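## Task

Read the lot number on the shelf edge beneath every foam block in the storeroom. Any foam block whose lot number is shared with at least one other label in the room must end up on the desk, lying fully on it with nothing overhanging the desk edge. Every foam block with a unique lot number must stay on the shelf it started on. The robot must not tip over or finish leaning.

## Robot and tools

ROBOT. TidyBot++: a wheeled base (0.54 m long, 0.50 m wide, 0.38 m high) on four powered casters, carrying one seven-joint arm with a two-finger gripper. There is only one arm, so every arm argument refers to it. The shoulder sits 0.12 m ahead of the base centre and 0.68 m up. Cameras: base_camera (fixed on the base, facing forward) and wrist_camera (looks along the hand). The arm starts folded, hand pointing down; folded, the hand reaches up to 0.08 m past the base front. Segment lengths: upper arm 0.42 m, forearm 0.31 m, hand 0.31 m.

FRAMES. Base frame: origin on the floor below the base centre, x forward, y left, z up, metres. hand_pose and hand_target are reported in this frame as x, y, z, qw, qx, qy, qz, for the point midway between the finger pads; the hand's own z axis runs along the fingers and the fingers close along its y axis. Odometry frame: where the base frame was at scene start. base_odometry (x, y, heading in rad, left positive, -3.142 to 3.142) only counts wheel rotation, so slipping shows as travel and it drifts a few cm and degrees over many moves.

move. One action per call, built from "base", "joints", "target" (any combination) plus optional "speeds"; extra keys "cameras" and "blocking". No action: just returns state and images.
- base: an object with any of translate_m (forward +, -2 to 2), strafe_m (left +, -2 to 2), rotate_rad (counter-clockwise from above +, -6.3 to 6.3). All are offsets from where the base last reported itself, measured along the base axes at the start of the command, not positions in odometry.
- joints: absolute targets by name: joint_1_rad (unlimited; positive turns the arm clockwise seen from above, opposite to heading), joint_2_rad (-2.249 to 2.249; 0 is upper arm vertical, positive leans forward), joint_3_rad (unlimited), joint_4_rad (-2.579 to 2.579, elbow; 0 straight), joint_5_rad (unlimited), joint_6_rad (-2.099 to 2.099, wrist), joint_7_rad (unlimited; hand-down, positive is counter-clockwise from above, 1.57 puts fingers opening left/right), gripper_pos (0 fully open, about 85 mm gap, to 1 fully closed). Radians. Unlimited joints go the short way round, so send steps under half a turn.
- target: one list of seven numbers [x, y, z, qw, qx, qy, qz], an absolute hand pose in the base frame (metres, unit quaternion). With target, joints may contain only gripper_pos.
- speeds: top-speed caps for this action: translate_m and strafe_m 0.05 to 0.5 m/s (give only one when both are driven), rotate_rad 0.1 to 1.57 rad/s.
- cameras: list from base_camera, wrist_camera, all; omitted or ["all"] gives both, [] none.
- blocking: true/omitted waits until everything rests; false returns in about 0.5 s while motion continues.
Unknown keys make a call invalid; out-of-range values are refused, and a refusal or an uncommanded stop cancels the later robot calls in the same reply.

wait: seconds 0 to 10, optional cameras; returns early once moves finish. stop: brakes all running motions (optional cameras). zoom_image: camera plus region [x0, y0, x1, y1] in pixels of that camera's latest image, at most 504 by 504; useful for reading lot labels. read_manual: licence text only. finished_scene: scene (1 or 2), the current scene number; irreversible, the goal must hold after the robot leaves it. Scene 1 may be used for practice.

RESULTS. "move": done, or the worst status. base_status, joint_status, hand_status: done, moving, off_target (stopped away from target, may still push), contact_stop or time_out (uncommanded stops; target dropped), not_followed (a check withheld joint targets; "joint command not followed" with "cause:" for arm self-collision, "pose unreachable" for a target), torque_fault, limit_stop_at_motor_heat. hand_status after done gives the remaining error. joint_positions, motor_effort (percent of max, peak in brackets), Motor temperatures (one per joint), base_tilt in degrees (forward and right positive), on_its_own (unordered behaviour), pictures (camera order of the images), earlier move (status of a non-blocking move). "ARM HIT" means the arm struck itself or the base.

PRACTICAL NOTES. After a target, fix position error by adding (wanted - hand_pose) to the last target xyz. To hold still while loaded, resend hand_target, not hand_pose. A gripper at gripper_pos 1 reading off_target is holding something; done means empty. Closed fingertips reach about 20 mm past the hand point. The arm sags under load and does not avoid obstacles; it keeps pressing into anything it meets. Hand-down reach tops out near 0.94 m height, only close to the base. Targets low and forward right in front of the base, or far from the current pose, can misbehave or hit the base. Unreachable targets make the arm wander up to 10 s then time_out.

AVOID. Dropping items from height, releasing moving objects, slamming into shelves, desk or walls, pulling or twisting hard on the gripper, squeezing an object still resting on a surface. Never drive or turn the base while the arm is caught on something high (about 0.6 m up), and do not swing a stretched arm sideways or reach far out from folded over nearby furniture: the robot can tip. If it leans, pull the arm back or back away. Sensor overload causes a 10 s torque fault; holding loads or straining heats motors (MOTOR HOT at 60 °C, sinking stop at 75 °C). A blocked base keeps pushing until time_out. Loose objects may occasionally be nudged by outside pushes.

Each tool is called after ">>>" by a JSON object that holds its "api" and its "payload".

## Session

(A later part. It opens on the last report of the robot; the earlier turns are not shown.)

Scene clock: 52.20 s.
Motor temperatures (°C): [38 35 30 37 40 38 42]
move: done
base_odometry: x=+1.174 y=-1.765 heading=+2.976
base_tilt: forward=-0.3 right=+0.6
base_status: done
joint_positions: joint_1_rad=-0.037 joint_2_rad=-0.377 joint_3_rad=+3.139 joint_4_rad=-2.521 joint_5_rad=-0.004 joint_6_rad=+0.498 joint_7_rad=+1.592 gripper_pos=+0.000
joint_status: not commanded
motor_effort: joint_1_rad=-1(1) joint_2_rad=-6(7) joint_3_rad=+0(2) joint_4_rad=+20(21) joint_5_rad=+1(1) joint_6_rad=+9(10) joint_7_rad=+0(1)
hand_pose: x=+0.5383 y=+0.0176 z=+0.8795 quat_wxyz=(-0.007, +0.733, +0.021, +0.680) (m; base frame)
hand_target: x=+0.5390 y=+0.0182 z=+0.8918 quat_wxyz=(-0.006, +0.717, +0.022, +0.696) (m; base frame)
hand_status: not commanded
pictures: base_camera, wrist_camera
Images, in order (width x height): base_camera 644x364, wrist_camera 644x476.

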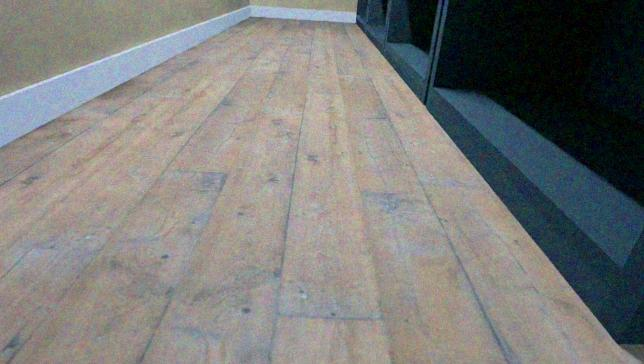

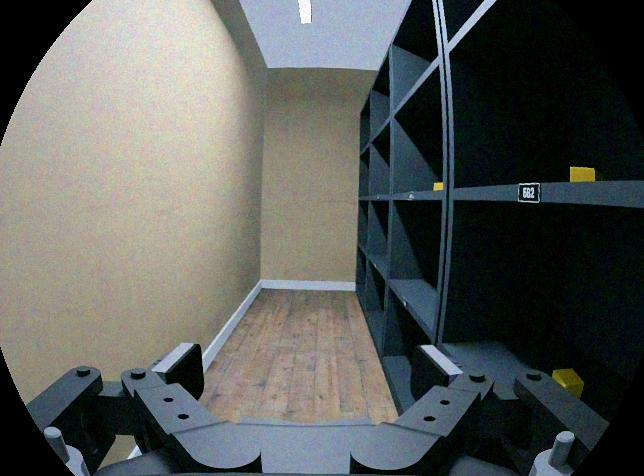

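>>> {"api": "move", "payload": {"base": {"translate_m":0.92,"strafe_m":0.36}, "joints": {"joint_2_rad":-0.9,"joint_4_rad":-2.5,"joint_6_rad":-0.15,"joint_1_rad":0}, "cameras": ["base_camera"]}}

>>> {"api": "move", "payload": {"base": {"rotate_rad":-1.57}}}

>>> {"api": "zoom_image", "payload": {"camera": "wrist_camera", "region": [200, 100, 440, 276]}}

>>> {"api": "zoom_image", "payload": {"camera": "wrist_camera", "region": [200, 290, 440, 466]}}

>>> {"api": "move", "payload": {"base": {"strafe_m":0.88}}}

>>> {"api": "zoom_image", "payload": {"camera": "wrist_camera", "region": [200, 100, 440, 276]}}

>>> {"api": "zoom_image", "payload": {"camera": "wrist_camera", "region": [200, 290, 440, 466]}}

Scene clock: 56.13 s.
Motor temperatures (°C): [38 35 30 37 40 38 42]
move: done
base_odometry: x=+0.207 y=-1.969 heading=+2.975
base_tilt: forward=-0.3 right=+0.6
base_status: done
joint_positions: joint_1_rad=-0.019 joint_2_rad=-0.884 joint_3_rad=+3.139 joint_4_rad=-2.514 joint_5_rad=-0.004 joint_6_rad=-0.102 joint_7_rad=+1.592 gripper_pos=+0.000
joint_status: all done
motor_effort: joint_1_rad=+0(1) joint_2_rad=+6(8) joint_3_rad=+1(1) joint_4_rad=+22(24) joint_5_rad=+1(1) joint_6_rad=+9(10) joint_7_rad=+0(1)
hand_pose: x=+0.4147 y=+0.0081 z=+0.8800 quat_wxyz=(-0.001, +0.762, +0.015, +0.648) (m; base frame)
hand_target: x=+0.4099 y=+0.0019 z=+0.8787 quat_wxyz=(+0.007, +0.767, +0.009, +0.641) (m; base frame)
hand_status: not commanded
pictures: base_camera
Images, in order (width x height): base_camera 644x364.

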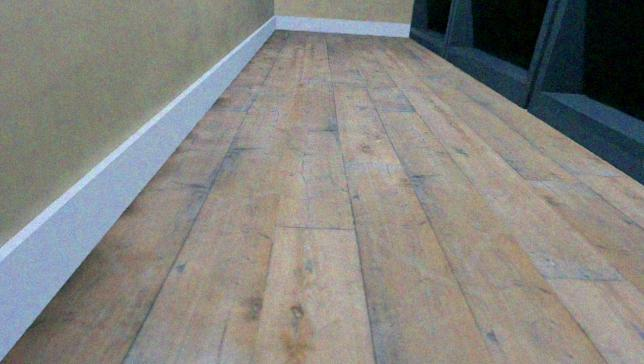

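Scene clock: 60.90 s.
Motor temperatures (°C): [38 35 30 37 40 38 42]
move: time_out
base_odometry: x=+0.207 y=-1.966 heading=+2.730
base_tilt: forward=-0.4 right=+0.6
base_status: rotate_rad time_out (by the wheels' count: -0.246 of -1.570)
joint_positions: joint_1_rad=-0.008 joint_2_rad=-0.886 joint_3_rad=+3.143 joint_4_rad=-2.513 joint_5_rad=-0.004 joint_6_rad=-0.104 joint_7_rad=+1.592 gripper_pos=+0.000
joint_status: not commanded
motor_effort: joint_1_rad=+0(8) joint_2_rad=+6(9) joint_3_rad=+1(5) joint_4_rad=+23(24) joint_5_rad=+1(1) joint_6_rad=+9(10) joint_7_rad=-1(1)
hand_pose: x=+0.4142 y=+0.0034 z=+0.8807 quat_wxyz=(+0.003, +0.761, +0.009, +0.648) (m; base frame)
hand_target: x=+0.4099 y=+0.0019 z=+0.8787 quat_wxyz=(+0.007, +0.767, +0.009, +0.641) (m; base frame)
hand_status: not commanded
pictures: base_camera, wrist_camera
Images, in order (width x height): base_camera 644x364, wrist_camera 644x476.

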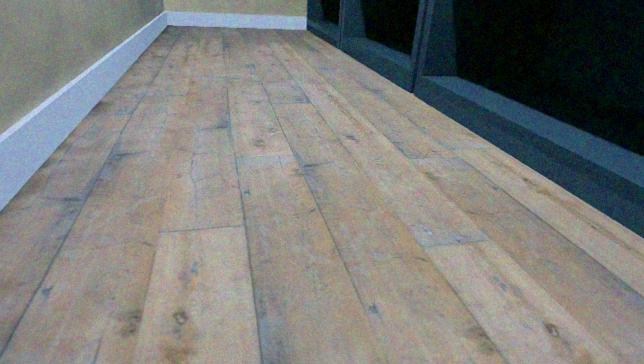

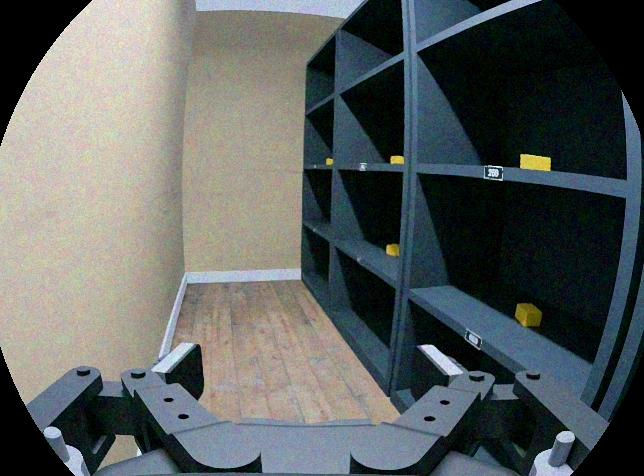

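Scaled by 2.100.

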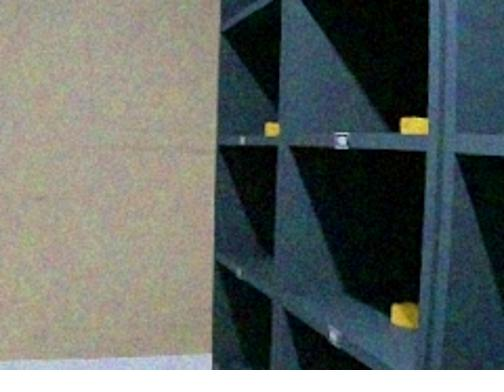

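Scaled by 2.100.

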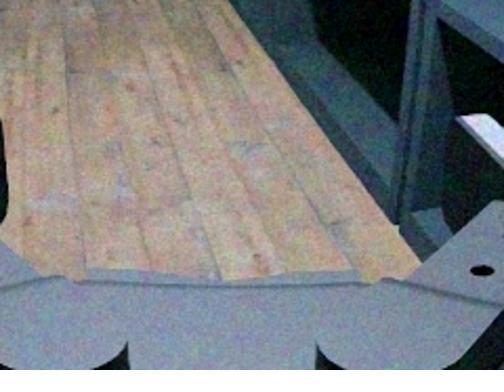

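not run: a stop that you did not command came earlier in this reply.

Scaled by 2.100.

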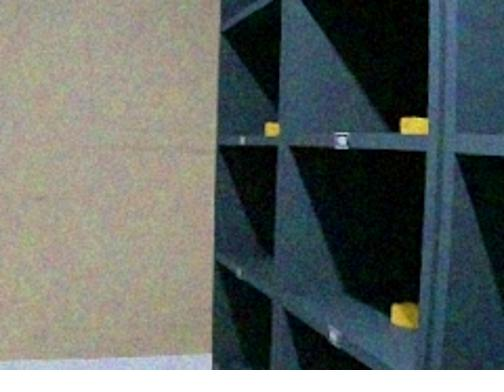

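Scaled by 2.100.

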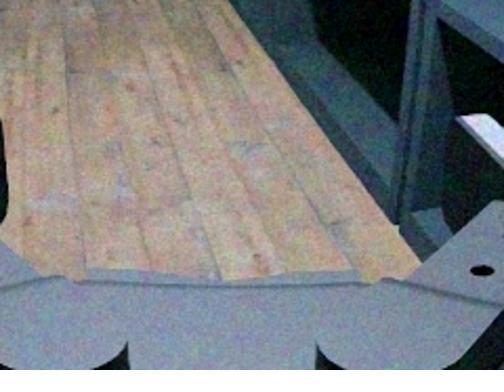

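>>> {"api": "move", "payload": {"base": {"strafe_m":-0.12}, "cameras": []}}

>>> {"api": "move", "payload": {"base": {"rotate_rad":-1.335}}}

>>> {"api": "zoom_image", "payload": {"camera": "wrist_camera", "region": [200, 100, 440, 276]}}

>>> {"api": "zoom_image", "payload": {"camera": "wrist_camera", "region": [200, 290, 440, 466]}}

>>> {"api": "move", "payload": {"base": {"strafe_m":0.88}}}

>>> {"api": "zoom_image", "payload": {"camera": "wrist_camera", "region": [200, 100, 440, 276]}}

>>> {"api": "zoom_image", "payload": {"camera": "wrist_camera", "region": [200, 290, 440, 466]}}

Scene clock: 62.57 s.
Motor temperatures (°C): [38 35 30 37 40 38 42]
move: done
base_odometry: x=+0.255 y=-1.856 heading=+2.728
base_tilt: forward=-0.3 right=+0.6
base_status: done
joint_positions: joint_1_rad=-0.008 joint_2_rad=-0.886 joint_3_rad=+3.143 joint_4_rad=-2.513 joint_5_rad=-0.004 joint_6_rad=-0.104 joint_7_rad=+1.592 gripper_pos=+0.000
joint_status: not commanded
motor_effort: joint_1_rad=-1(1) joint_2_rad=+6(7) joint_3_rad=+1(3) joint_4_rad=+22(23) joint_5_rad=+1(1) joint_6_rad=+9(9) joint_7_rad=+0(1)
hand_pose: x=+0.4142 y=+0.0034 z=+0.8807 quat_wxyz=(+0.003, +0.761, +0.009, +0.648) (m; base frame)
hand_target: x=+0.4099 y=+0.0019 z=+0.8787 quat_wxyz=(+0.007, +0.767, +0.009, +0.641) (m; base frame)
hand_status: not commanded
pictures: none
No camera images: "cameras" was empty.

Scene clock: 64.70 s.
Motor temperatures (°C): [38 35 30 37 40 38 42]
move: done
base_odometry: x=+0.255 y=-1.856 heading=+1.394
base_tilt: forward=-0.4 right=+0.6
base_status: done
joint_positions: joint_1_rad=-0.008 joint_2_rad=-0.886 joint_3_rad=+3.143 joint_4_rad=-2.513 joint_5_rad=-0.004 joint_6_rad=-0.104 joint_7_rad=+1.592 gripper_pos=+0.000
joint_status: not commanded
motor_effort: joint_1_rad=+0(1) joint_2_rad=+6(7) joint_3_rad=+1(2) joint_4_rad=+23(23) joint_5_rad=+1(1) joint_6_rad=+8(9) joint_7_rad=+0(1)
hand_pose: x=+0.4142 y=+0.0034 z=+0.8807 quat_wxyz=(+0.003, +0.761, +0.009, +0.648) (m; base frame)
hand_target: x=+0.4099 y=+0.0019 z=+0.8787 quat_wxyz=(+0.007, +0.767, +0.009, +0.641) (m; base frame)
hand_status: not commanded
pictures: base_camera, wrist_camera
Images, in order (width x height): base_camera 644x364, wrist_camera 644x476.

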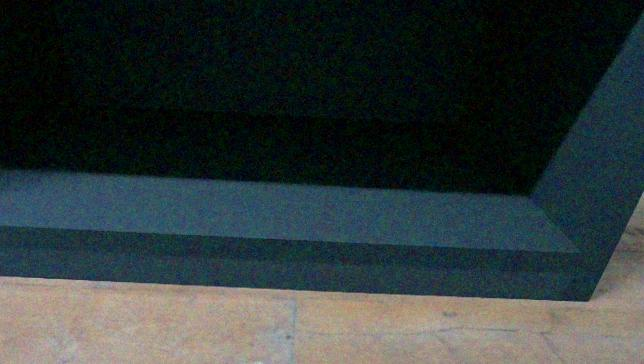

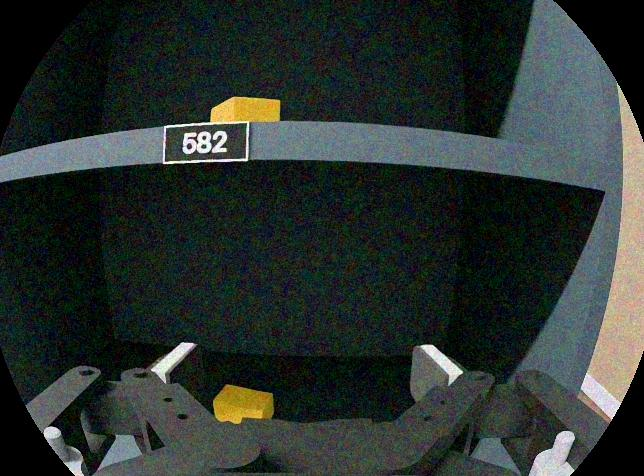

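Scaled by 2.100.

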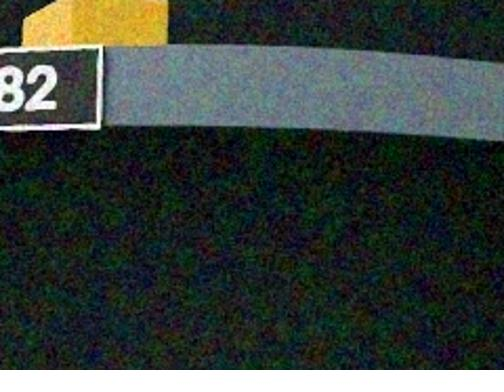

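Scaled by 2.100.

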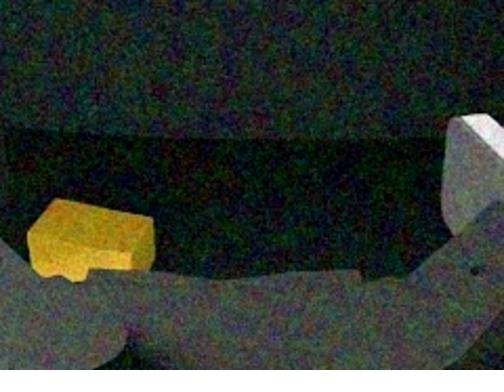

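Scene clock: 67.80 s.
Motor temperatures (°C): [38 35 30 37 40 38 42]
move: done
base_odometry: x=-0.611 y=-1.702 heading=+1.394
base_tilt: forward=-0.4 right=+0.6
base_status: done
joint_positions: joint_1_rad=-0.008 joint_2_rad=-0.886 joint_3_rad=+3.143 joint_4_rad=-2.513 joint_5_rad=-0.004 joint_6_rad=-0.104 joint_7_rad=+1.592 gripper_pos=+0.000
joint_status: not commanded
motor_effort: joint_1_rad=+0(1) joint_2_rad=+6(8) joint_3_rad=+1(2) joint_4_rad=+22(23) joint_5_rad=+1(1) joint_6_rad=+9(9) joint_7_rad=+0(1)
hand_pose: x=+0.4142 y=+0.0034 z=+0.8807 quat_wxyz=(+0.003, +0.761, +0.009, +0.648) (m; base frame)
hand_target: x=+0.4099 y=+0.0019 z=+0.8787 quat_wxyz=(+0.007, +0.767, +0.009, +0.641) (m; base frame)
hand_status: not commanded
pictures: base_camera, wrist_camera
Images, in order (width x height): base_camera 644x364, wrist_camera 644x476.

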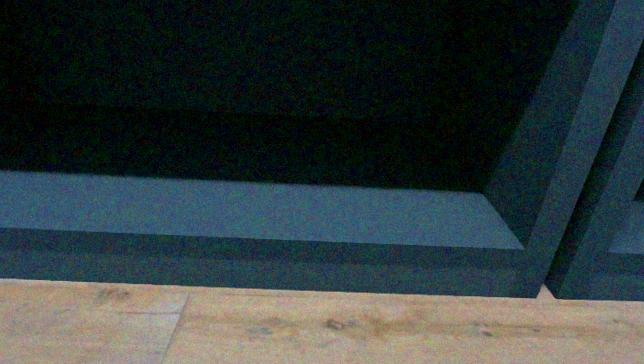

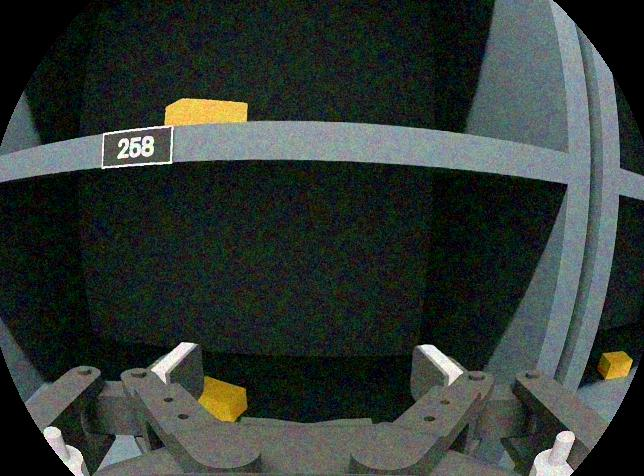

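Scaled by 2.100.

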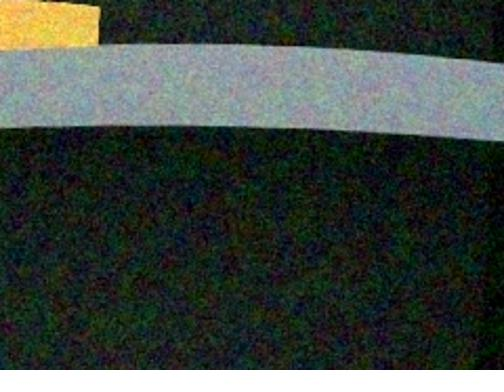

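Scaled by 2.100.

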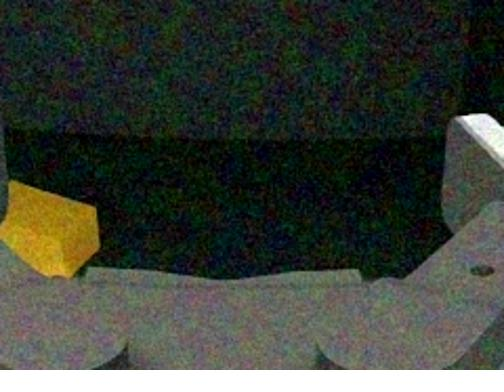

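>>> {"api": "move", "payload": {"joints": {"joint_6_rad":-0.8}, "cameras": ["wrist_camera"]}}

>>> {"api": "move", "payload": {"base": {"strafe_m":1.0}}}

>>> {"api": "move", "payload": {"joints": {"joint_6_rad":-0.15}, "cameras": ["wrist_camera"]}}

Scene clock: 69.70 s.
Motor temperatures (°C): [38 35 30 37 40 38 42]
move: done
base_odometry: x=-0.611 y=-1.702 heading=+1.394
base_tilt: forward=-0.4 right=+0.6
base_status: not commanded
joint_positions: joint_1_rad=-0.008 joint_2_rad=-0.886 joint_3_rad=+3.143 joint_4_rad=-2.504 joint_5_rad=-0.004 joint_6_rad=-0.753 joint_7_rad=+1.592 gripper_pos=+0.000
joint_status: all done
motor_effort: joint_1_rad=-1(1) joint_2_rad=+8(8) joint_3_rad=+1(1) joint_4_rad=+21(23) joint_5_rad=+1(1) joint_6_rad=+6(9) joint_7_rad=+0(1)
hand_pose: x=+0.3240 y=+0.0037 z=+0.7099 quat_wxyz=(+0.000, +0.926, +0.012, +0.376) (m; base frame)
hand_target: x=+0.3139 y=+0.0016 z=+0.7046 quat_wxyz=(+0.004, +0.932, +0.010, +0.362) (m; base frame)
hand_status: not commanded
pictures: wrist_camera
Images, in order (width x height): wrist_camera 644x476.

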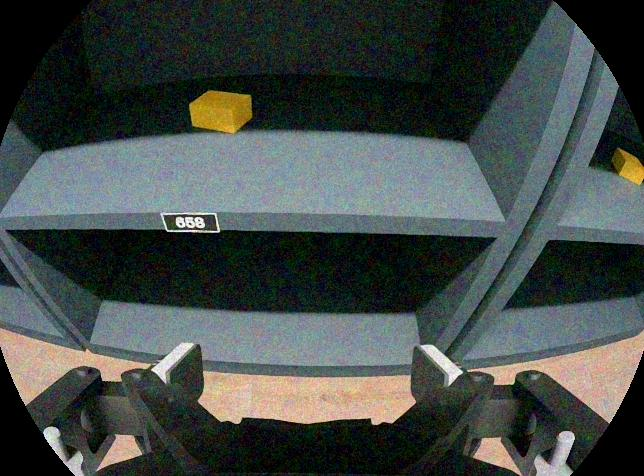

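Scene clock: 73.03 s.
Motor temperatures (°C): [38 35 30 37 40 38 42]
move: done
base_odometry: x=-1.595 y=-1.525 heading=+1.393
base_tilt: forward=-0.4 right=+0.6
base_status: done
joint_positions: joint_1_rad=-0.008 joint_2_rad=-0.886 joint_3_rad=+3.143 joint_4_rad=-2.504 joint_5_rad=-0.004 joint_6_rad=-0.753 joint_7_rad=+1.592 gripper_pos=+0.000
joint_status: not commanded
motor_effort: joint_1_rad=-1(1) joint_2_rad=+8(9) joint_3_rad=+1(2) joint_4_rad=+21(22) joint_5_rad=+1(1) joint_6_rad=+6(7) joint_7_rad=+0(1)
hand_pose: x=+0.3240 y=+0.0037 z=+0.7099 quat_wxyz=(+0.000, +0.926, +0.012, +0.376) (m; base frame)
hand_target: x=+0.3139 y=+0.0016 z=+0.7046 quat_wxyz=(+0.004, +0.932, +0.010, +0.362) (m; base frame)
hand_status: not commanded
pictures: base_camera, wrist_camera
Images, in order (width x height): base_camera 644x364, wrist_camera 644x476.

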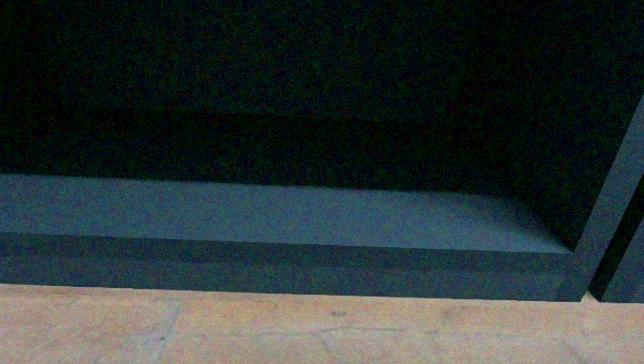

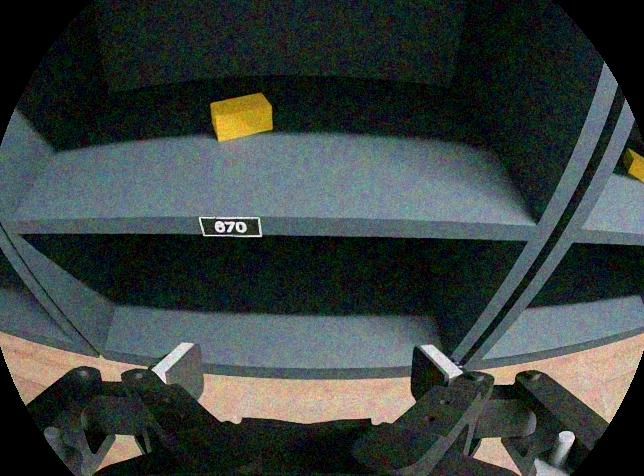

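Scene clock: 74.37 s.
Motor temperatures (°C): [38 35 30 37 40 38 42]
move: done
base_odometry: x=-1.595 y=-1.525 heading=+1.393
base_tilt: forward=-0.4 right=+0.6
base_status: not commanded
joint_positions: joint_1_rad=-0.008 joint_2_rad=-0.886 joint_3_rad=+3.143 joint_4_rad=-2.500 joint_5_rad=-0.004 joint_6_rad=-0.197 joint_7_rad=+1.592 gripper_pos=+0.000
joint_status: all done
motor_effort: joint_1_rad=-1(1) joint_2_rad=+6(9) joint_3_rad=+1(1) joint_4_rad=+22(24) joint_5_rad=+1(1) joint_6_rad=+8(9) joint_7_rad=+0(0)
hand_pose: x=+0.4094 y=+0.0035 z=+0.8602 quat_wxyz=(+0.002, +0.787, +0.009, +0.617) (m; base frame)
hand_target: x=+0.4099 y=+0.0019 z=+0.8787 quat_wxyz=(+0.007, +0.767, +0.009, +0.641) (m; base frame)
hand_status: not commanded
pictures: wrist_camera
Images, in order (width x height): wrist_camera 644x476.

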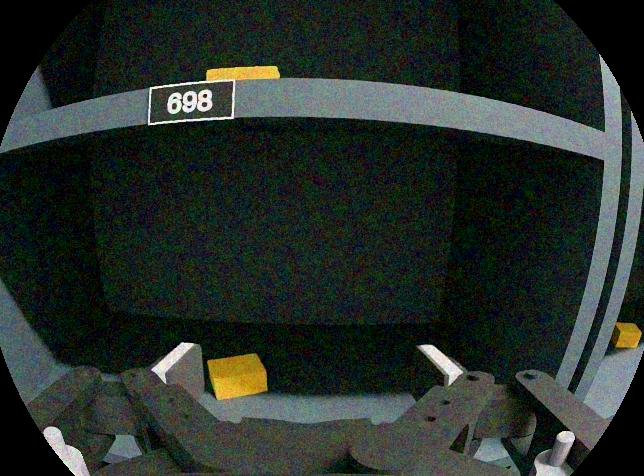

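>>> {"api": "move", "payload": {"base": {"strafe_m":0.6}}}

Scene clock: 77.13 s.
Motor temperatures (°C): [38 35 30 37 40 38 42]
move: done
base_odometry: x=-2.186 y=-1.419 heading=+1.392
base_tilt: forward=-0.4 right=+0.6
base_status: done
joint_positions: joint_1_rad=-0.008 joint_2_rad=-0.886 joint_3_rad=+3.143 joint_4_rad=-2.500 joint_5_rad=-0.004 joint_6_rad=-0.197 joint_7_rad=+1.592 gripper_pos=+0.000
joint_status: not commanded
motor_effort: joint_1_rad=+0(1) joint_2_rad=+6(7) joint_3_rad=+1(2) joint_4_rad=+22(23) joint_5_rad=+1(1) joint_6_rad=+8(9) joint_7_rad=+0(1)
hand_pose: x=+0.4094 y=+0.0035 z=+0.8602 quat_wxyz=(+0.002, +0.787, +0.009, +0.617) (m; base frame)
hand_target: x=+0.4099 y=+0.0019 z=+0.8787 quat_wxyz=(+0.007, +0.767, +0.009, +0.641) (m; base frame)
hand_status: not commanded
pictures: base_camera, wrist_camera
Images, in order (width x height): base_camera 644x364, wrist_camera 644x476.

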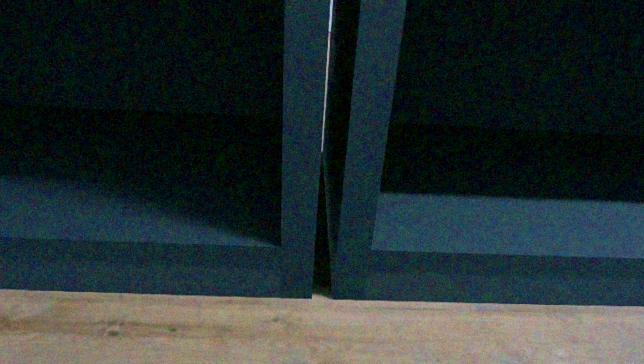

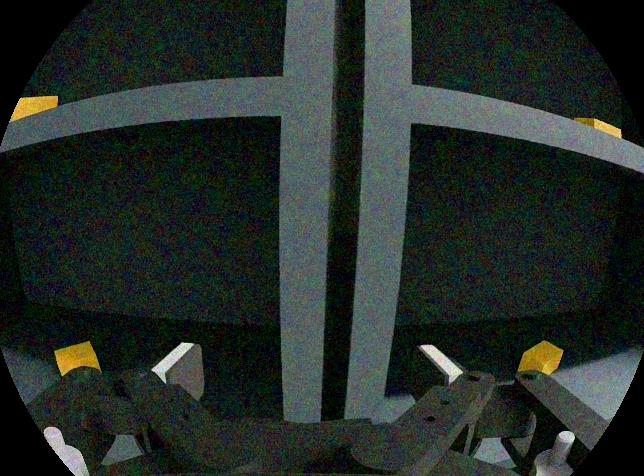

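Fourth rack exists.

>>> {"api": "move", "payload": {"base": {"strafe_m":0.4}, "cameras": ["wrist_camera"]}}

>>> {"api": "move", "payload": {"joints": {"joint_6_rad":-0.8}, "cameras": ["wrist_camera"]}}

Scene clock: 79.47 s.
Motor temperatures (°C): [38 35 30 37 40 38 42]
move: done
base_odometry: x=-2.580 y=-1.348 heading=+1.391
base_tilt: forward=-0.4 right=+0.6
base_status: done
joint_positions: joint_1_rad=-0.008 joint_2_rad=-0.886 joint_3_rad=+3.143 joint_4_rad=-2.500 joint_5_rad=-0.004 joint_6_rad=-0.197 joint_7_rad=+1.592 gripper_pos=+0.000
joint_status: not commanded
motor_effort: joint_1_rad=+0(1) joint_2_rad=+7(7) joint_3_rad=+1(2) joint_4_rad=+23(24) joint_5_rad=+1(1) joint_6_rad=+9(9) joint_7_rad=+0(1)
hand_pose: x=+0.4094 y=+0.0036 z=+0.8602 quat_wxyz=(+0.002, +0.787, +0.009, +0.617) (m; base frame)
hand_target: x=+0.4099 y=+0.0019 z=+0.8787 quat_wxyz=(+0.007, +0.767, +0.009, +0.641) (m; base frame)
hand_status: not commanded
pictures: wrist_camera
Images, in order (width x height): wrist_camera 644x476.

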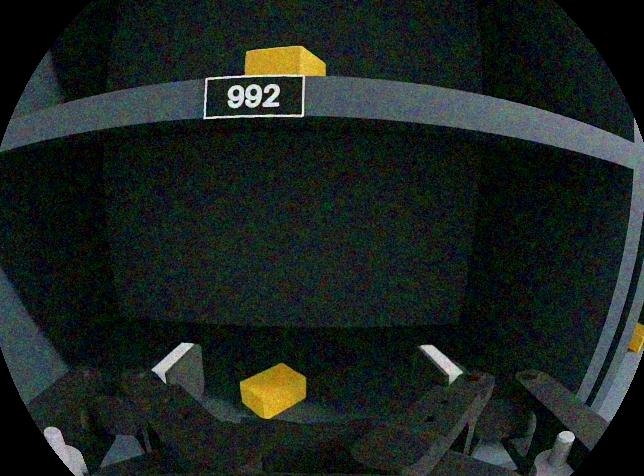

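Scene clock: 80.80 s.
Motor temperatures (°C): [38 35 30 37 40 38 42]
move: done
base_odometry: x=-2.580 y=-1.348 heading=+1.391
base_tilt: forward=-0.4 right=+0.6
base_status: not commanded
joint_positions: joint_1_rad=-0.008 joint_2_rad=-0.886 joint_3_rad=+3.143 joint_4_rad=-2.498 joint_5_rad=-0.004 joint_6_rad=-0.760 joint_7_rad=+1.592 gripper_pos=+0.000
joint_status: all done
motor_effort: joint_1_rad=-1(1) joint_2_rad=+8(9) joint_3_rad=+1(1) joint_4_rad=+21(24) joint_5_rad=+1(1) joint_6_rad=+6(8) joint_7_rad=+0(0)
hand_pose: x=+0.3237 y=+0.0038 z=+0.7113 quat_wxyz=(+0.000, +0.927, +0.012, +0.375) (m; base frame)
hand_target: x=+0.3139 y=+0.0016 z=+0.7046 quat_wxyz=(+0.004, +0.932, +0.010, +0.362) (m; base frame)
hand_status: not commanded
pictures: wrist_camera
Images, in order (width x height): wrist_camera 644x476.

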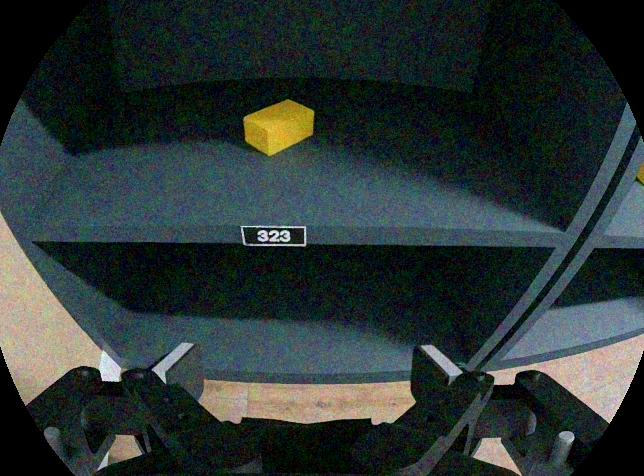

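>>> {"api": "move", "payload": {"base": {"strafe_m":-0.88}, "joints": {"joint_2_rad":-0.35,"joint_4_rad":-1.2,"joint_6_rad":-1.4}, "cameras": []}}

>>> {"api": "move", "payload": {"joints": {"joint_2_rad":0.19,"joint_4_rad":-0.44,"joint_6_rad":-1.716}}}

Scene clock: 85.27 s.
Motor temperatures (°C): [38 35 30 37 40 37 42]
move: done
base_odometry: x=-1.714 y=-1.505 heading=+1.390
base_tilt: forward=-0.3 right=+0.6
base_status: done
joint_positions: joint_1_rad=-0.008 joint_2_rad=-0.369 joint_3_rad=+3.142 joint_4_rad=-1.216 joint_5_rad=-0.004 joint_6_rad=-1.351 joint_7_rad=+1.592 gripper_pos=+0.000
joint_status: all done
motor_effort: joint_1_rad=+0(1) joint_2_rad=-4(9) joint_3_rad=+1(2) joint_4_rad=+17(23) joint_5_rad=+1(1) joint_6_rad=+7(8) joint_7_rad=+0(1)
hand_pose: x=+0.4549 y=+0.0053 z=+1.0997 quat_wxyz=(+0.001, +0.891, +0.013, +0.455) (m; base frame)
hand_target: x=+0.4531 y=+0.0021 z=+1.0890 quat_wxyz=(+0.004, +0.902, +0.010, +0.431) (m; base frame)
hand_status: not commanded
pictures: none
No camera images: "cameras" was empty.

Scene clock: 87.30 s.
Motor temperatures (°C): [38 35 30 37 40 37 42]
move: done
base_odometry: x=-1.714 y=-1.505 heading=+1.390
base_tilt: forward=-0.3 right=+0.6
base_status: not commanded
joint_positions: joint_1_rad=-0.008 joint_2_rad=+0.170 joint_3_rad=+3.142 joint_4_rad=-0.459 joint_5_rad=-0.004 joint_6_rad=-1.665 joint_7_rad=+1.592 gripper_pos=+0.000
joint_status: all done
motor_effort: joint_1_rad=-1(1) joint_2_rad=-20(22) joint_3_rad=+0(1) joint_4_rad=+14(18) joint_5_rad=+1(1) joint_6_rad=+6(9) joint_7_rad=-1(1)
hand_pose: x=+0.6086 y=+0.0065 z=+1.1447 quat_wxyz=(+0.001, +0.911, +0.014, +0.411) (m; base frame)
hand_target: x=+0.6060 y=+0.0020 z=+1.1312 quat_wxyz=(+0.004, +0.922, +0.010, +0.387) (m; base frame)
hand_status: not commanded
pictures: base_camera, wrist_camera
Images, in order (width x height): base_camera 644x364, wrist_camera 644x476.

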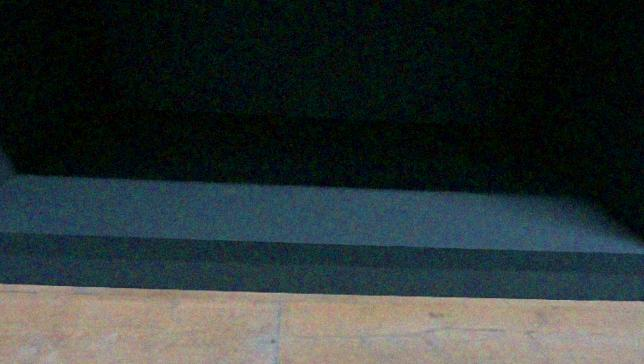

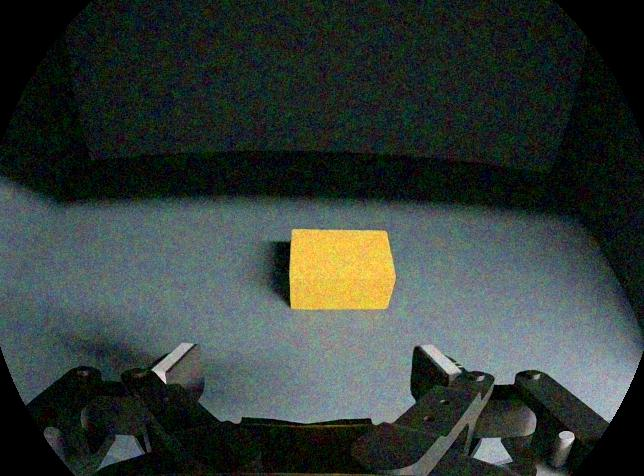

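>>> {"api": "move", "payload": {"base": {"translate_m":0.13,"strafe_m":-0.017}, "joints": {"joint_1_rad":0,"joint_2_rad":0.16,"joint_4_rad":-0.54,"joint_6_rad":-1.5,"joint_7_rad":0}}}

Scene clock: 91.23 s.
Motor temperatures (°C): [38 35 30 37 40 37 42]
move: done
base_odometry: x=-1.674 y=-1.380 heading=+1.390
base_tilt: forward=-0.3 right=+0.6
base_status: done
joint_positions: joint_1_rad=-0.008 joint_2_rad=+0.164 joint_3_rad=+3.142 joint_4_rad=-0.510 joint_5_rad=-0.004 joint_6_rad=-1.555 joint_7_rad=+0.042 gripper_pos=+0.000
joint_status: all done
motor_effort: joint_1_rad=-1(2) joint_2_rad=-20(26) joint_3_rad=+0(1) joint_4_rad=+15(16) joint_5_rad=+1(1) joint_6_rad=+7(9) joint_7_rad=+0(1)
hand_pose: x=+0.6302 y=+0.0067 z=+1.1521 quat_wxyz=(-0.308, +0.651, -0.618, +0.315) (m; base frame)
hand_target: x=+0.6402 y=+0.0021 z=+1.1544 quat_wxyz=(-0.321, +0.631, -0.630, +0.320) (m; base frame)
hand_status: not commanded
pictures: base_camera, wrist_camera
Images, in order (width x height): base_camera 644x364, wrist_camera 644x476.

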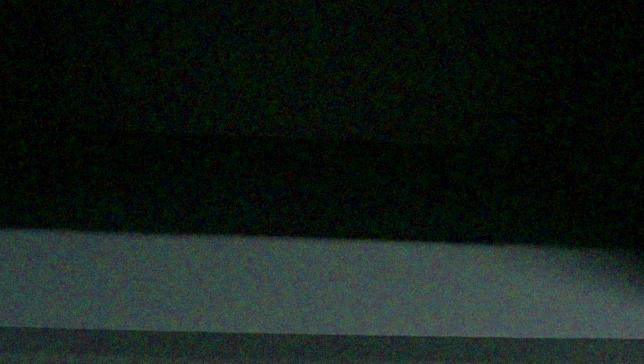

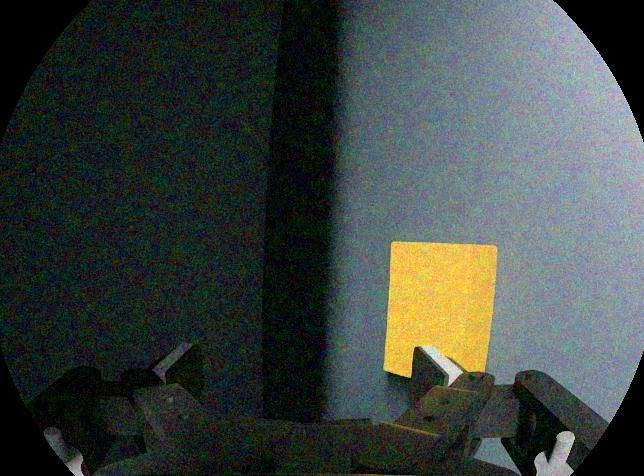

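>>> {"api": "move", "payload": {"base": {"translate_m":0.11}, "joints": {"joint_6_rad":-1.8}, "cameras": ["wrist_camera"]}}

Scene clock: 92.87 s.
Motor temperatures (°C): [38 35 30 37 40 37 42]
move: done
base_odometry: x=-1.653 y=-1.272 heading=+1.389
base_tilt: forward=-0.3 right=+0.6
base_status: done
joint_positions: joint_1_rad=-0.008 joint_2_rad=+0.160 joint_3_rad=+3.142 joint_4_rad=-0.517 joint_5_rad=-0.004 joint_6_rad=-1.786 joint_7_rad=+0.042 gripper_pos=+0.000
joint_status: all done
motor_effort: joint_1_rad=+0(1) joint_2_rad=-20(24) joint_3_rad=+0(1) joint_4_rad=+14(16) joint_5_rad=+1(1) joint_6_rad=+6(8) joint_7_rad=-1(1)
hand_pose: x=+0.5784 y=+0.0062 z=+1.0997 quat_wxyz=(-0.232, +0.684, -0.649, +0.238) (m; base frame)
hand_target: x=+0.5748 y=+0.0020 z=+1.0882 quat_wxyz=(-0.223, +0.672, -0.671, +0.223) (m; base frame)
hand_status: not commanded
pictures: wrist_camera
Images, in order (width x height): wrist_camera 644x476.

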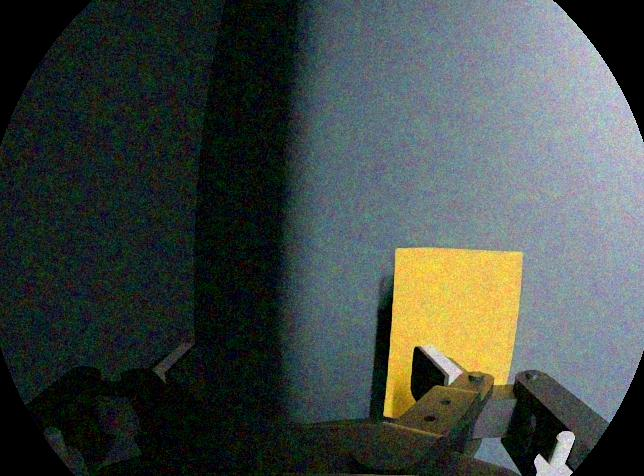

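>>> {"api": "move", "payload": {"joints": {"joint_2_rad":0.0,"joint_4_rad":-0.3,"joint_6_rad":-1.8}, "cameras": []}}

>>> {"api": "move", "payload": {"joints": {"joint_6_rad":-2.09}, "cameras": []}}

>>> {"api": "move", "payload": {"joints": {"joint_2_rad":0.2,"joint_4_rad":-0.33,"joint_6_rad":-2.09}, "cameras": ["wrist_camera"]}}

Scene clock: 95.13 s.
Motor temperatures (°C): [38 35 30 37 40 37 42]
move: done
base_odometry: x=-1.653 y=-1.272 heading=+1.389
base_tilt: forward=-0.3 right=+0.6
base_status: not commanded
joint_positions: joint_1_rad=-0.008 joint_2_rad=-0.010 joint_3_rad=+3.142 joint_4_rad=-0.307 joint_5_rad=-0.004 joint_6_rad=-1.786 joint_7_rad=+0.042 gripper_pos=+0.000
joint_status: all done
motor_effort: joint_1_rad=-1(1) joint_2_rad=-9(23) joint_3_rad=+0(1) joint_4_rad=+10(16) joint_5_rad=+1(1) joint_6_rad=+8(8) joint_7_rad=+0(1)
hand_pose: x=+0.4783 y=+0.0055 z=+1.2504 quat_wxyz=(-0.352, +0.626, -0.594, +0.362) (m; base frame)
hand_target: x=+0.4806 y=+0.0019 z=+1.2458 quat_wxyz=(-0.352, +0.614, -0.613, +0.352) (m; base frame)
hand_status: not commanded
pictures: none
No camera images: "cameras" was empty.

Scene clock: 96.13 s.
Motor temperatures (°C): [38 35 30 37 40 37 42]
move: done
base_odometry: x=-1.653 y=-1.272 heading=+1.389
base_tilt: forward=-0.3 right=+0.6
base_status: not commanded
joint_positions: joint_1_rad=-0.008 joint_2_rad=-0.010 joint_3_rad=+3.142 joint_4_rad=-0.307 joint_5_rad=-0.004 joint_6_rad=-2.060 joint_7_rad=+0.042 gripper_pos=+0.000
joint_status: all done
motor_effort: joint_1_rad=-1(1) joint_2_rad=-9(11) joint_3_rad=+0(1) joint_4_rad=+9(10) joint_5_rad=+1(1) joint_6_rad=+7(8) joint_7_rad=+0(0)
hand_pose: x=+0.4268 y=+0.0049 z=+1.1827 quat_wxyz=(-0.266, +0.671, -0.636, +0.274) (m; base frame)
hand_target: x=+0.4244 y=+0.0018 z=+1.1755 quat_wxyz=(-0.260, +0.658, -0.657, +0.259) (m; base frame)
hand_status: not commanded
pictures: none
No camera images: "cameras" was empty.

Scene clock: 97.63 s.
Motor temperatures (°C): [38 35 30 37 40 37 42]
move: done
base_odometry: x=-1.653 y=-1.272 heading=+1.389
base_tilt: forward=-0.3 right=+0.6
base_status: not commanded
joint_positions: joint_1_rad=-0.008 joint_2_rad=+0.198 joint_3_rad=+3.142 joint_4_rad=-0.315 joint_5_rad=-0.004 joint_6_rad=-2.060 joint_7_rad=+0.042 gripper_pos=+0.000
joint_status: all done
motor_effort: joint_1_rad=-1(1) joint_2_rad=-18(24) joint_3_rad=+0(0) joint_4_rad=+11(13) joint_5_rad=+1(1) joint_6_rad=+4(7) joint_7_rad=+0(0)
hand_pose: x=+0.5235 y=+0.0057 z=+1.1060 quat_wxyz=(-0.196, +0.696, -0.661, +0.201) (m; base frame)
hand_target: x=+0.5166 y=+0.0018 z=+1.0955 quat_wxyz=(-0.183, +0.684, -0.683, +0.182) (m; base frame)
hand_status: not commanded
pictures: wrist_camera
Images, in order (width x height): wrist_camera 644x476.

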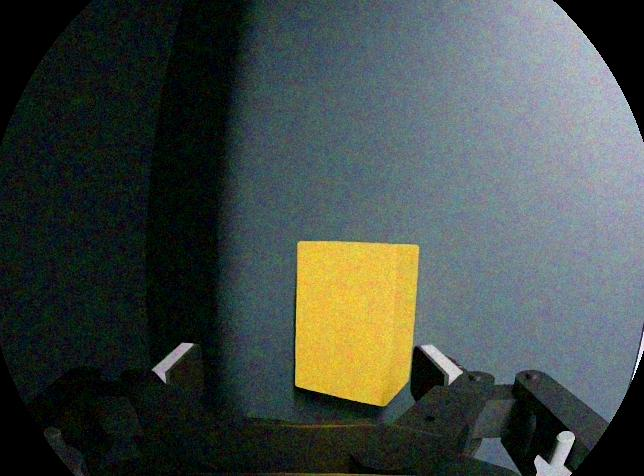

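>>> {"api": "move", "payload": {"joints": {"joint_2_rad":0.235,"joint_4_rad":-0.40,"joint_6_rad":-2.09}, "cameras": ["wrist_camera"]}}

Scene clock: 99.07 s.
Motor temperatures (°C): [38 35 30 37 40 37 42]
move: done
base_odometry: x=-1.653 y=-1.272 heading=+1.389
base_tilt: forward=-0.3 right=+0.6
base_status: not commanded
joint_positions: joint_1_rad=-0.008 joint_2_rad=+0.220 joint_3_rad=+3.142 joint_4_rad=-0.375 joint_5_rad=-0.004 joint_6_rad=-2.060 joint_7_rad=+0.042 gripper_pos=+0.000
joint_status: all done
motor_effort: joint_1_rad=+0(1) joint_2_rad=-19(22) joint_3_rad=+0(0) joint_4_rad=+12(14) joint_5_rad=+1(1) joint_6_rad=+4(5) joint_7_rad=+0(1)
hand_pose: x=+0.5325 y=+0.0058 z=+1.0775 quat_wxyz=(-0.168, +0.704, -0.668, +0.172) (m; base frame)
hand_target: x=+0.5294 y=+0.0018 z=+1.0594 quat_wxyz=(-0.146, +0.692, -0.691, +0.146) (m; base frame)
hand_status: not commanded
pictures: wrist_camera
Images, in order (width x height): wrist_camera 644x476.

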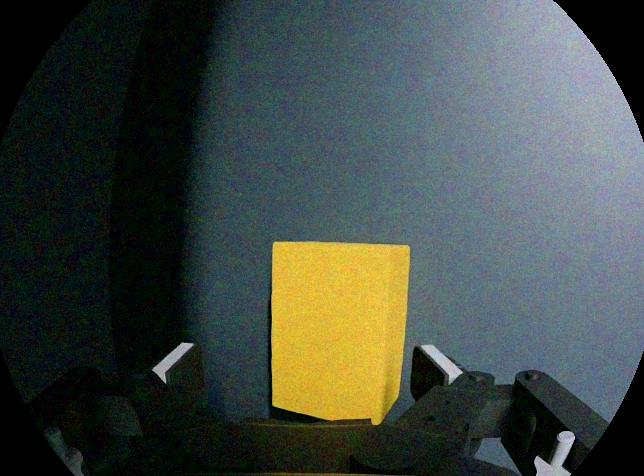

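>>> {"api": "move", "payload": {"joints": {"joint_2_rad":0.255,"joint_4_rad":-0.46,"joint_6_rad":-2.095}, "cameras": ["wrist_camera"]}}

Scene clock: 100.07 s.
Motor temperatures (°C): [38 35 30 37 40 37 42]
move: done
base_odometry: x=-1.653 y=-1.272 heading=+1.389
base_tilt: forward=-0.3 right=+0.6
base_status: not commanded
joint_positions: joint_1_rad=-0.008 joint_2_rad=+0.237 joint_3_rad=+3.142 joint_4_rad=-0.434 joint_5_rad=-0.004 joint_6_rad=-2.060 joint_7_rad=+0.042 gripper_pos=+0.000
joint_status: all done
joint sent to its limit — joint_6_rad, lower limit.
motor_effort: joint_1_rad=+0(1) joint_2_rad=-21(22) joint_3_rad=+0(0) joint_4_rad=+12(14) joint_5_rad=+1(1) joint_6_rad=+4(5) joint_7_rad=-1(1)
hand_pose: x=+0.5375 y=+0.0058 z=+1.0513 quat_wxyz=(-0.143, +0.710, -0.674, +0.145) (m; base frame)
hand_target: x=+0.5331 y=+0.0018 z=+1.0322 quat_wxyz=(-0.118, +0.698, -0.697, +0.117) (m; base frame)
hand_status: not commanded
pictures: wrist_camera
Images, in order (width x height): wrist_camera 644x476.

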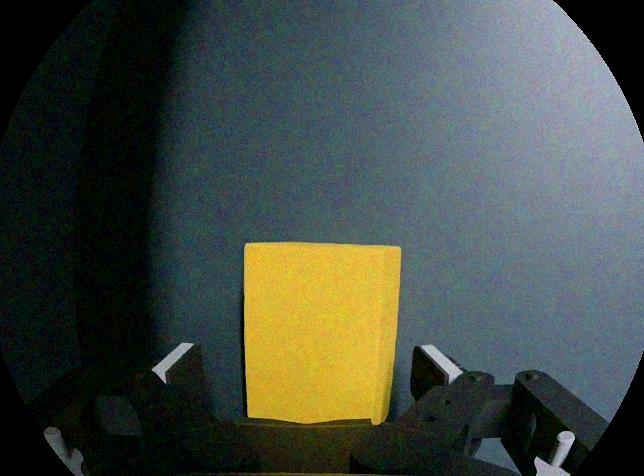

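>>> {"api": "move", "payload": {"joints": {"joint_2_rad":0.26,"joint_4_rad":-0.475,"gripper_pos":0.5}, "cameras": ["wrist_camera"]}}

>>> {"api": "move", "payload": {"joints": {"joint_2_rad":0.1,"joint_4_rad":-0.33,"joint_6_rad":-1.9}, "cameras": ["wrist_camera"]}}

Scene clock: 106.10 s.
Motor temperatures (°C): [38 35 30 37 40 37 42]
move: done
base_odometry: x=-1.653 y=-1.272 heading=+1.389
base_tilt: forward=-0.3 right=+0.6
base_status: not commanded
joint_positions: joint_1_rad=-0.008 joint_2_rad=+0.237 joint_3_rad=+3.142 joint_4_rad=-0.449 joint_5_rad=-0.004 joint_6_rad=-2.060 joint_7_rad=+0.042 gripper_pos=+0.500
joint_status: all done
motor_effort: joint_1_rad=-1(1) joint_2_rad=-18(23) joint_3_rad=+0(0) joint_4_rad=+11(14) joint_5_rad=+1(1) joint_6_rad=+4(4) joint_7_rad=+0(1)
hand_pose: x=+0.5368 y=+0.0058 z=+1.0466 quat_wxyz=(-0.138, +0.711, -0.675, +0.140) (m; base frame)
hand_target: x=+0.5340 y=+0.0018 z=+1.0255 quat_wxyz=(-0.111, +0.699, -0.698, +0.110) (m; base frame)
hand_status: not commanded
pictures: wrist_camera
Images, in order (width x height): wrist_camera 644x476.

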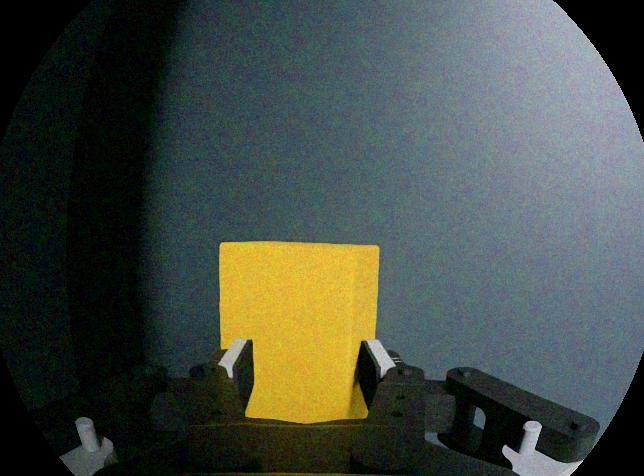

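Scene clock: 107.57 s.
Motor temperatures (°C): [38 35 30 37 40 37 42]
move: done
base_odometry: x=-1.653 y=-1.272 heading=+1.389
base_tilt: forward=-0.3 right=+0.6
base_status: not commanded
joint_positions: joint_1_rad=-0.008 joint_2_rad=+0.088 joint_3_rad=+3.142 joint_4_rad=-0.338 joint_5_rad=-0.004 joint_6_rad=-1.952 joint_7_rad=+0.042 gripper_pos=+0.500
joint_status: all done
motor_effort: joint_1_rad=+0(1) joint_2_rad=-14(26) joint_3_rad=+0(0) joint_4_rad=+11(15) joint_5_rad=+1(1) joint_6_rad=+6(7) joint_7_rad=+0(1)
hand_pose: x=+0.5013 y=+0.0056 z=+1.1620 quat_wxyz=(-0.260, +0.673, -0.639, +0.266) (m; base frame)
hand_target: x=+0.5178 y=+0.0019 z=+1.1720 quat_wxyz=(-0.279, +0.650, -0.649, +0.279) (m; base frame)
hand_status: not commanded
pictures: wrist_camera
Images, in order (width x height): wrist_camera 644x476.

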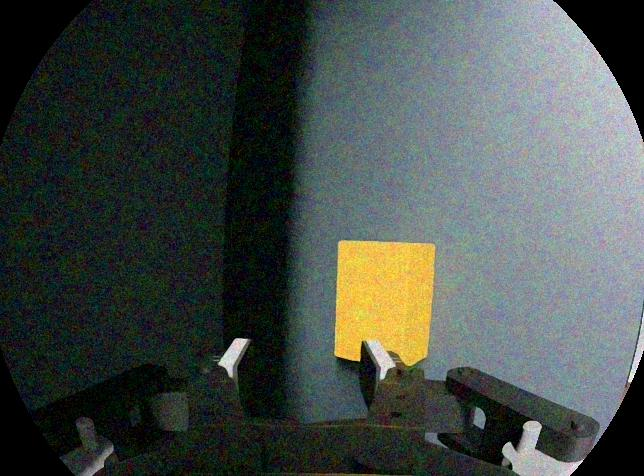

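>>> {"api": "move", "payload": {"base": {"translate_m":0.02}, "joints": {"joint_2_rad":0.0,"joint_4_rad":-0.33,"joint_6_rad":-2.09,"gripper_pos":0}, "cameras": []}}

>>> {"api": "move", "payload": {"joints": {"joint_2_rad":0.22,"joint_4_rad":-0.40}, "cameras": []}}

>>> {"api": "move", "payload": {"joints": {"joint_2_rad":0.272,"joint_4_rad":-0.535}, "cameras": ["wrist_camera"]}}

Scene clock: 109.20 s.
Motor temperatures (°C): [38 35 30 37 40 37 42]
move: done
base_odometry: x=-1.650 y=-1.252 heading=+1.389
base_tilt: forward=-0.3 right=+0.6
base_status: done
joint_positions: joint_1_rad=-0.008 joint_2_rad=-0.003 joint_3_rad=+3.142 joint_4_rad=-0.338 joint_5_rad=-0.004 joint_6_rad=-2.051 joint_7_rad=+0.042 gripper_pos=+0.000
joint_status: all done
motor_effort: joint_1_rad=+0(1) joint_2_rad=-9(18) joint_3_rad=+0(1) joint_4_rad=+9(12) joint_5_rad=+1(1) joint_6_rad=+6(7) joint_7_rad=+0(0)
hand_pose: x=+0.4344 y=+0.0050 z=+1.1728 quat_wxyz=(-0.257, +0.675, -0.640, +0.264) (m; base frame)
hand_target: x=+0.4265 y=+0.0018 z=+1.1663 quat_wxyz=(-0.250, +0.662, -0.661, +0.249) (m; base frame)
hand_status: not commanded
pictures: none
No camera images: "cameras" was empty.

Scene clock: 110.73 s.
Motor temperatures (°C): [38 35 30 37 40 37 42]
move: done
base_odometry: x=-1.650 y=-1.252 heading=+1.389
base_tilt: forward=-0.3 right=+0.6
base_status: not commanded
joint_positions: joint_1_rad=-0.008 joint_2_rad=+0.217 joint_3_rad=+3.142 joint_4_rad=-0.383 joint_5_rad=-0.004 joint_6_rad=-2.052 joint_7_rad=+0.042 gripper_pos=+0.000
joint_status: all done
motor_effort: joint_1_rad=+0(1) joint_2_rad=-19(26) joint_3_rad=+0(0) joint_4_rad=+12(14) joint_5_rad=+1(1) joint_6_rad=+4(7) joint_7_rad=+0(0)
hand_pose: x=+0.5337 y=+0.0058 z=+1.0774 quat_wxyz=(-0.170, +0.704, -0.668, +0.173) (m; base frame)
hand_target: x=+0.5237 y=+0.0018 z=+1.0655 quat_wxyz=(-0.152, +0.691, -0.690, +0.151) (m; base frame)
hand_status: not commanded
pictures: none
No camera images: "cameras" was empty.

Scene clock: 111.83 s.
Motor temperatures (°C): [38 35 30 37 40 37 42]
move: done
base_odometry: x=-1.650 y=-1.253 heading=+1.389
base_tilt: forward=-0.3 right=+0.6
base_status: not commanded
joint_positions: joint_1_rad=-0.008 joint_2_rad=+0.260 joint_3_rad=+3.142 joint_4_rad=-0.511 joint_5_rad=-0.004 joint_6_rad=-2.052 joint_7_rad=+0.042 gripper_pos=+0.000
joint_status: all done
motor_effort: joint_1_rad=+0(1) joint_2_rad=-22(26) joint_3_rad=+0(0) joint_4_rad=+13(15) joint_5_rad=+1(1) joint_6_rad=+2(5) joint_7_rad=+0(1)
hand_pose: x=+0.5437 y=+0.0058 z=+1.0186 quat_wxyz=(-0.112, +0.716, -0.680, +0.113) (m; base frame)
hand_target: x=+0.5344 y=+0.0019 z=+1.0025 quat_wxyz=(-0.086, +0.702, -0.701, +0.086) (m; base frame)
hand_status: not commanded
pictures: wrist_camera
Images, in order (width x height): wrist_camera 644x476.

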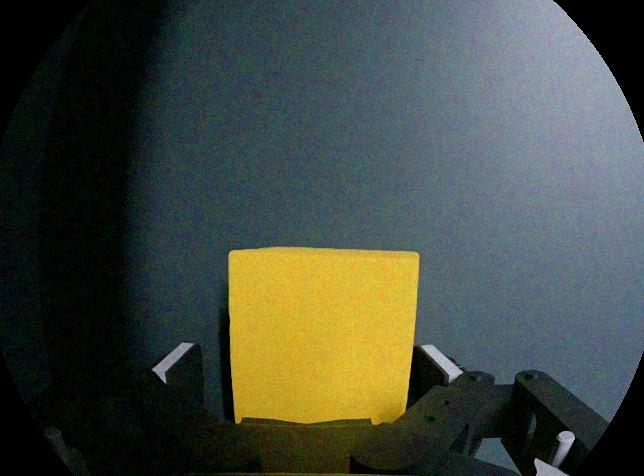

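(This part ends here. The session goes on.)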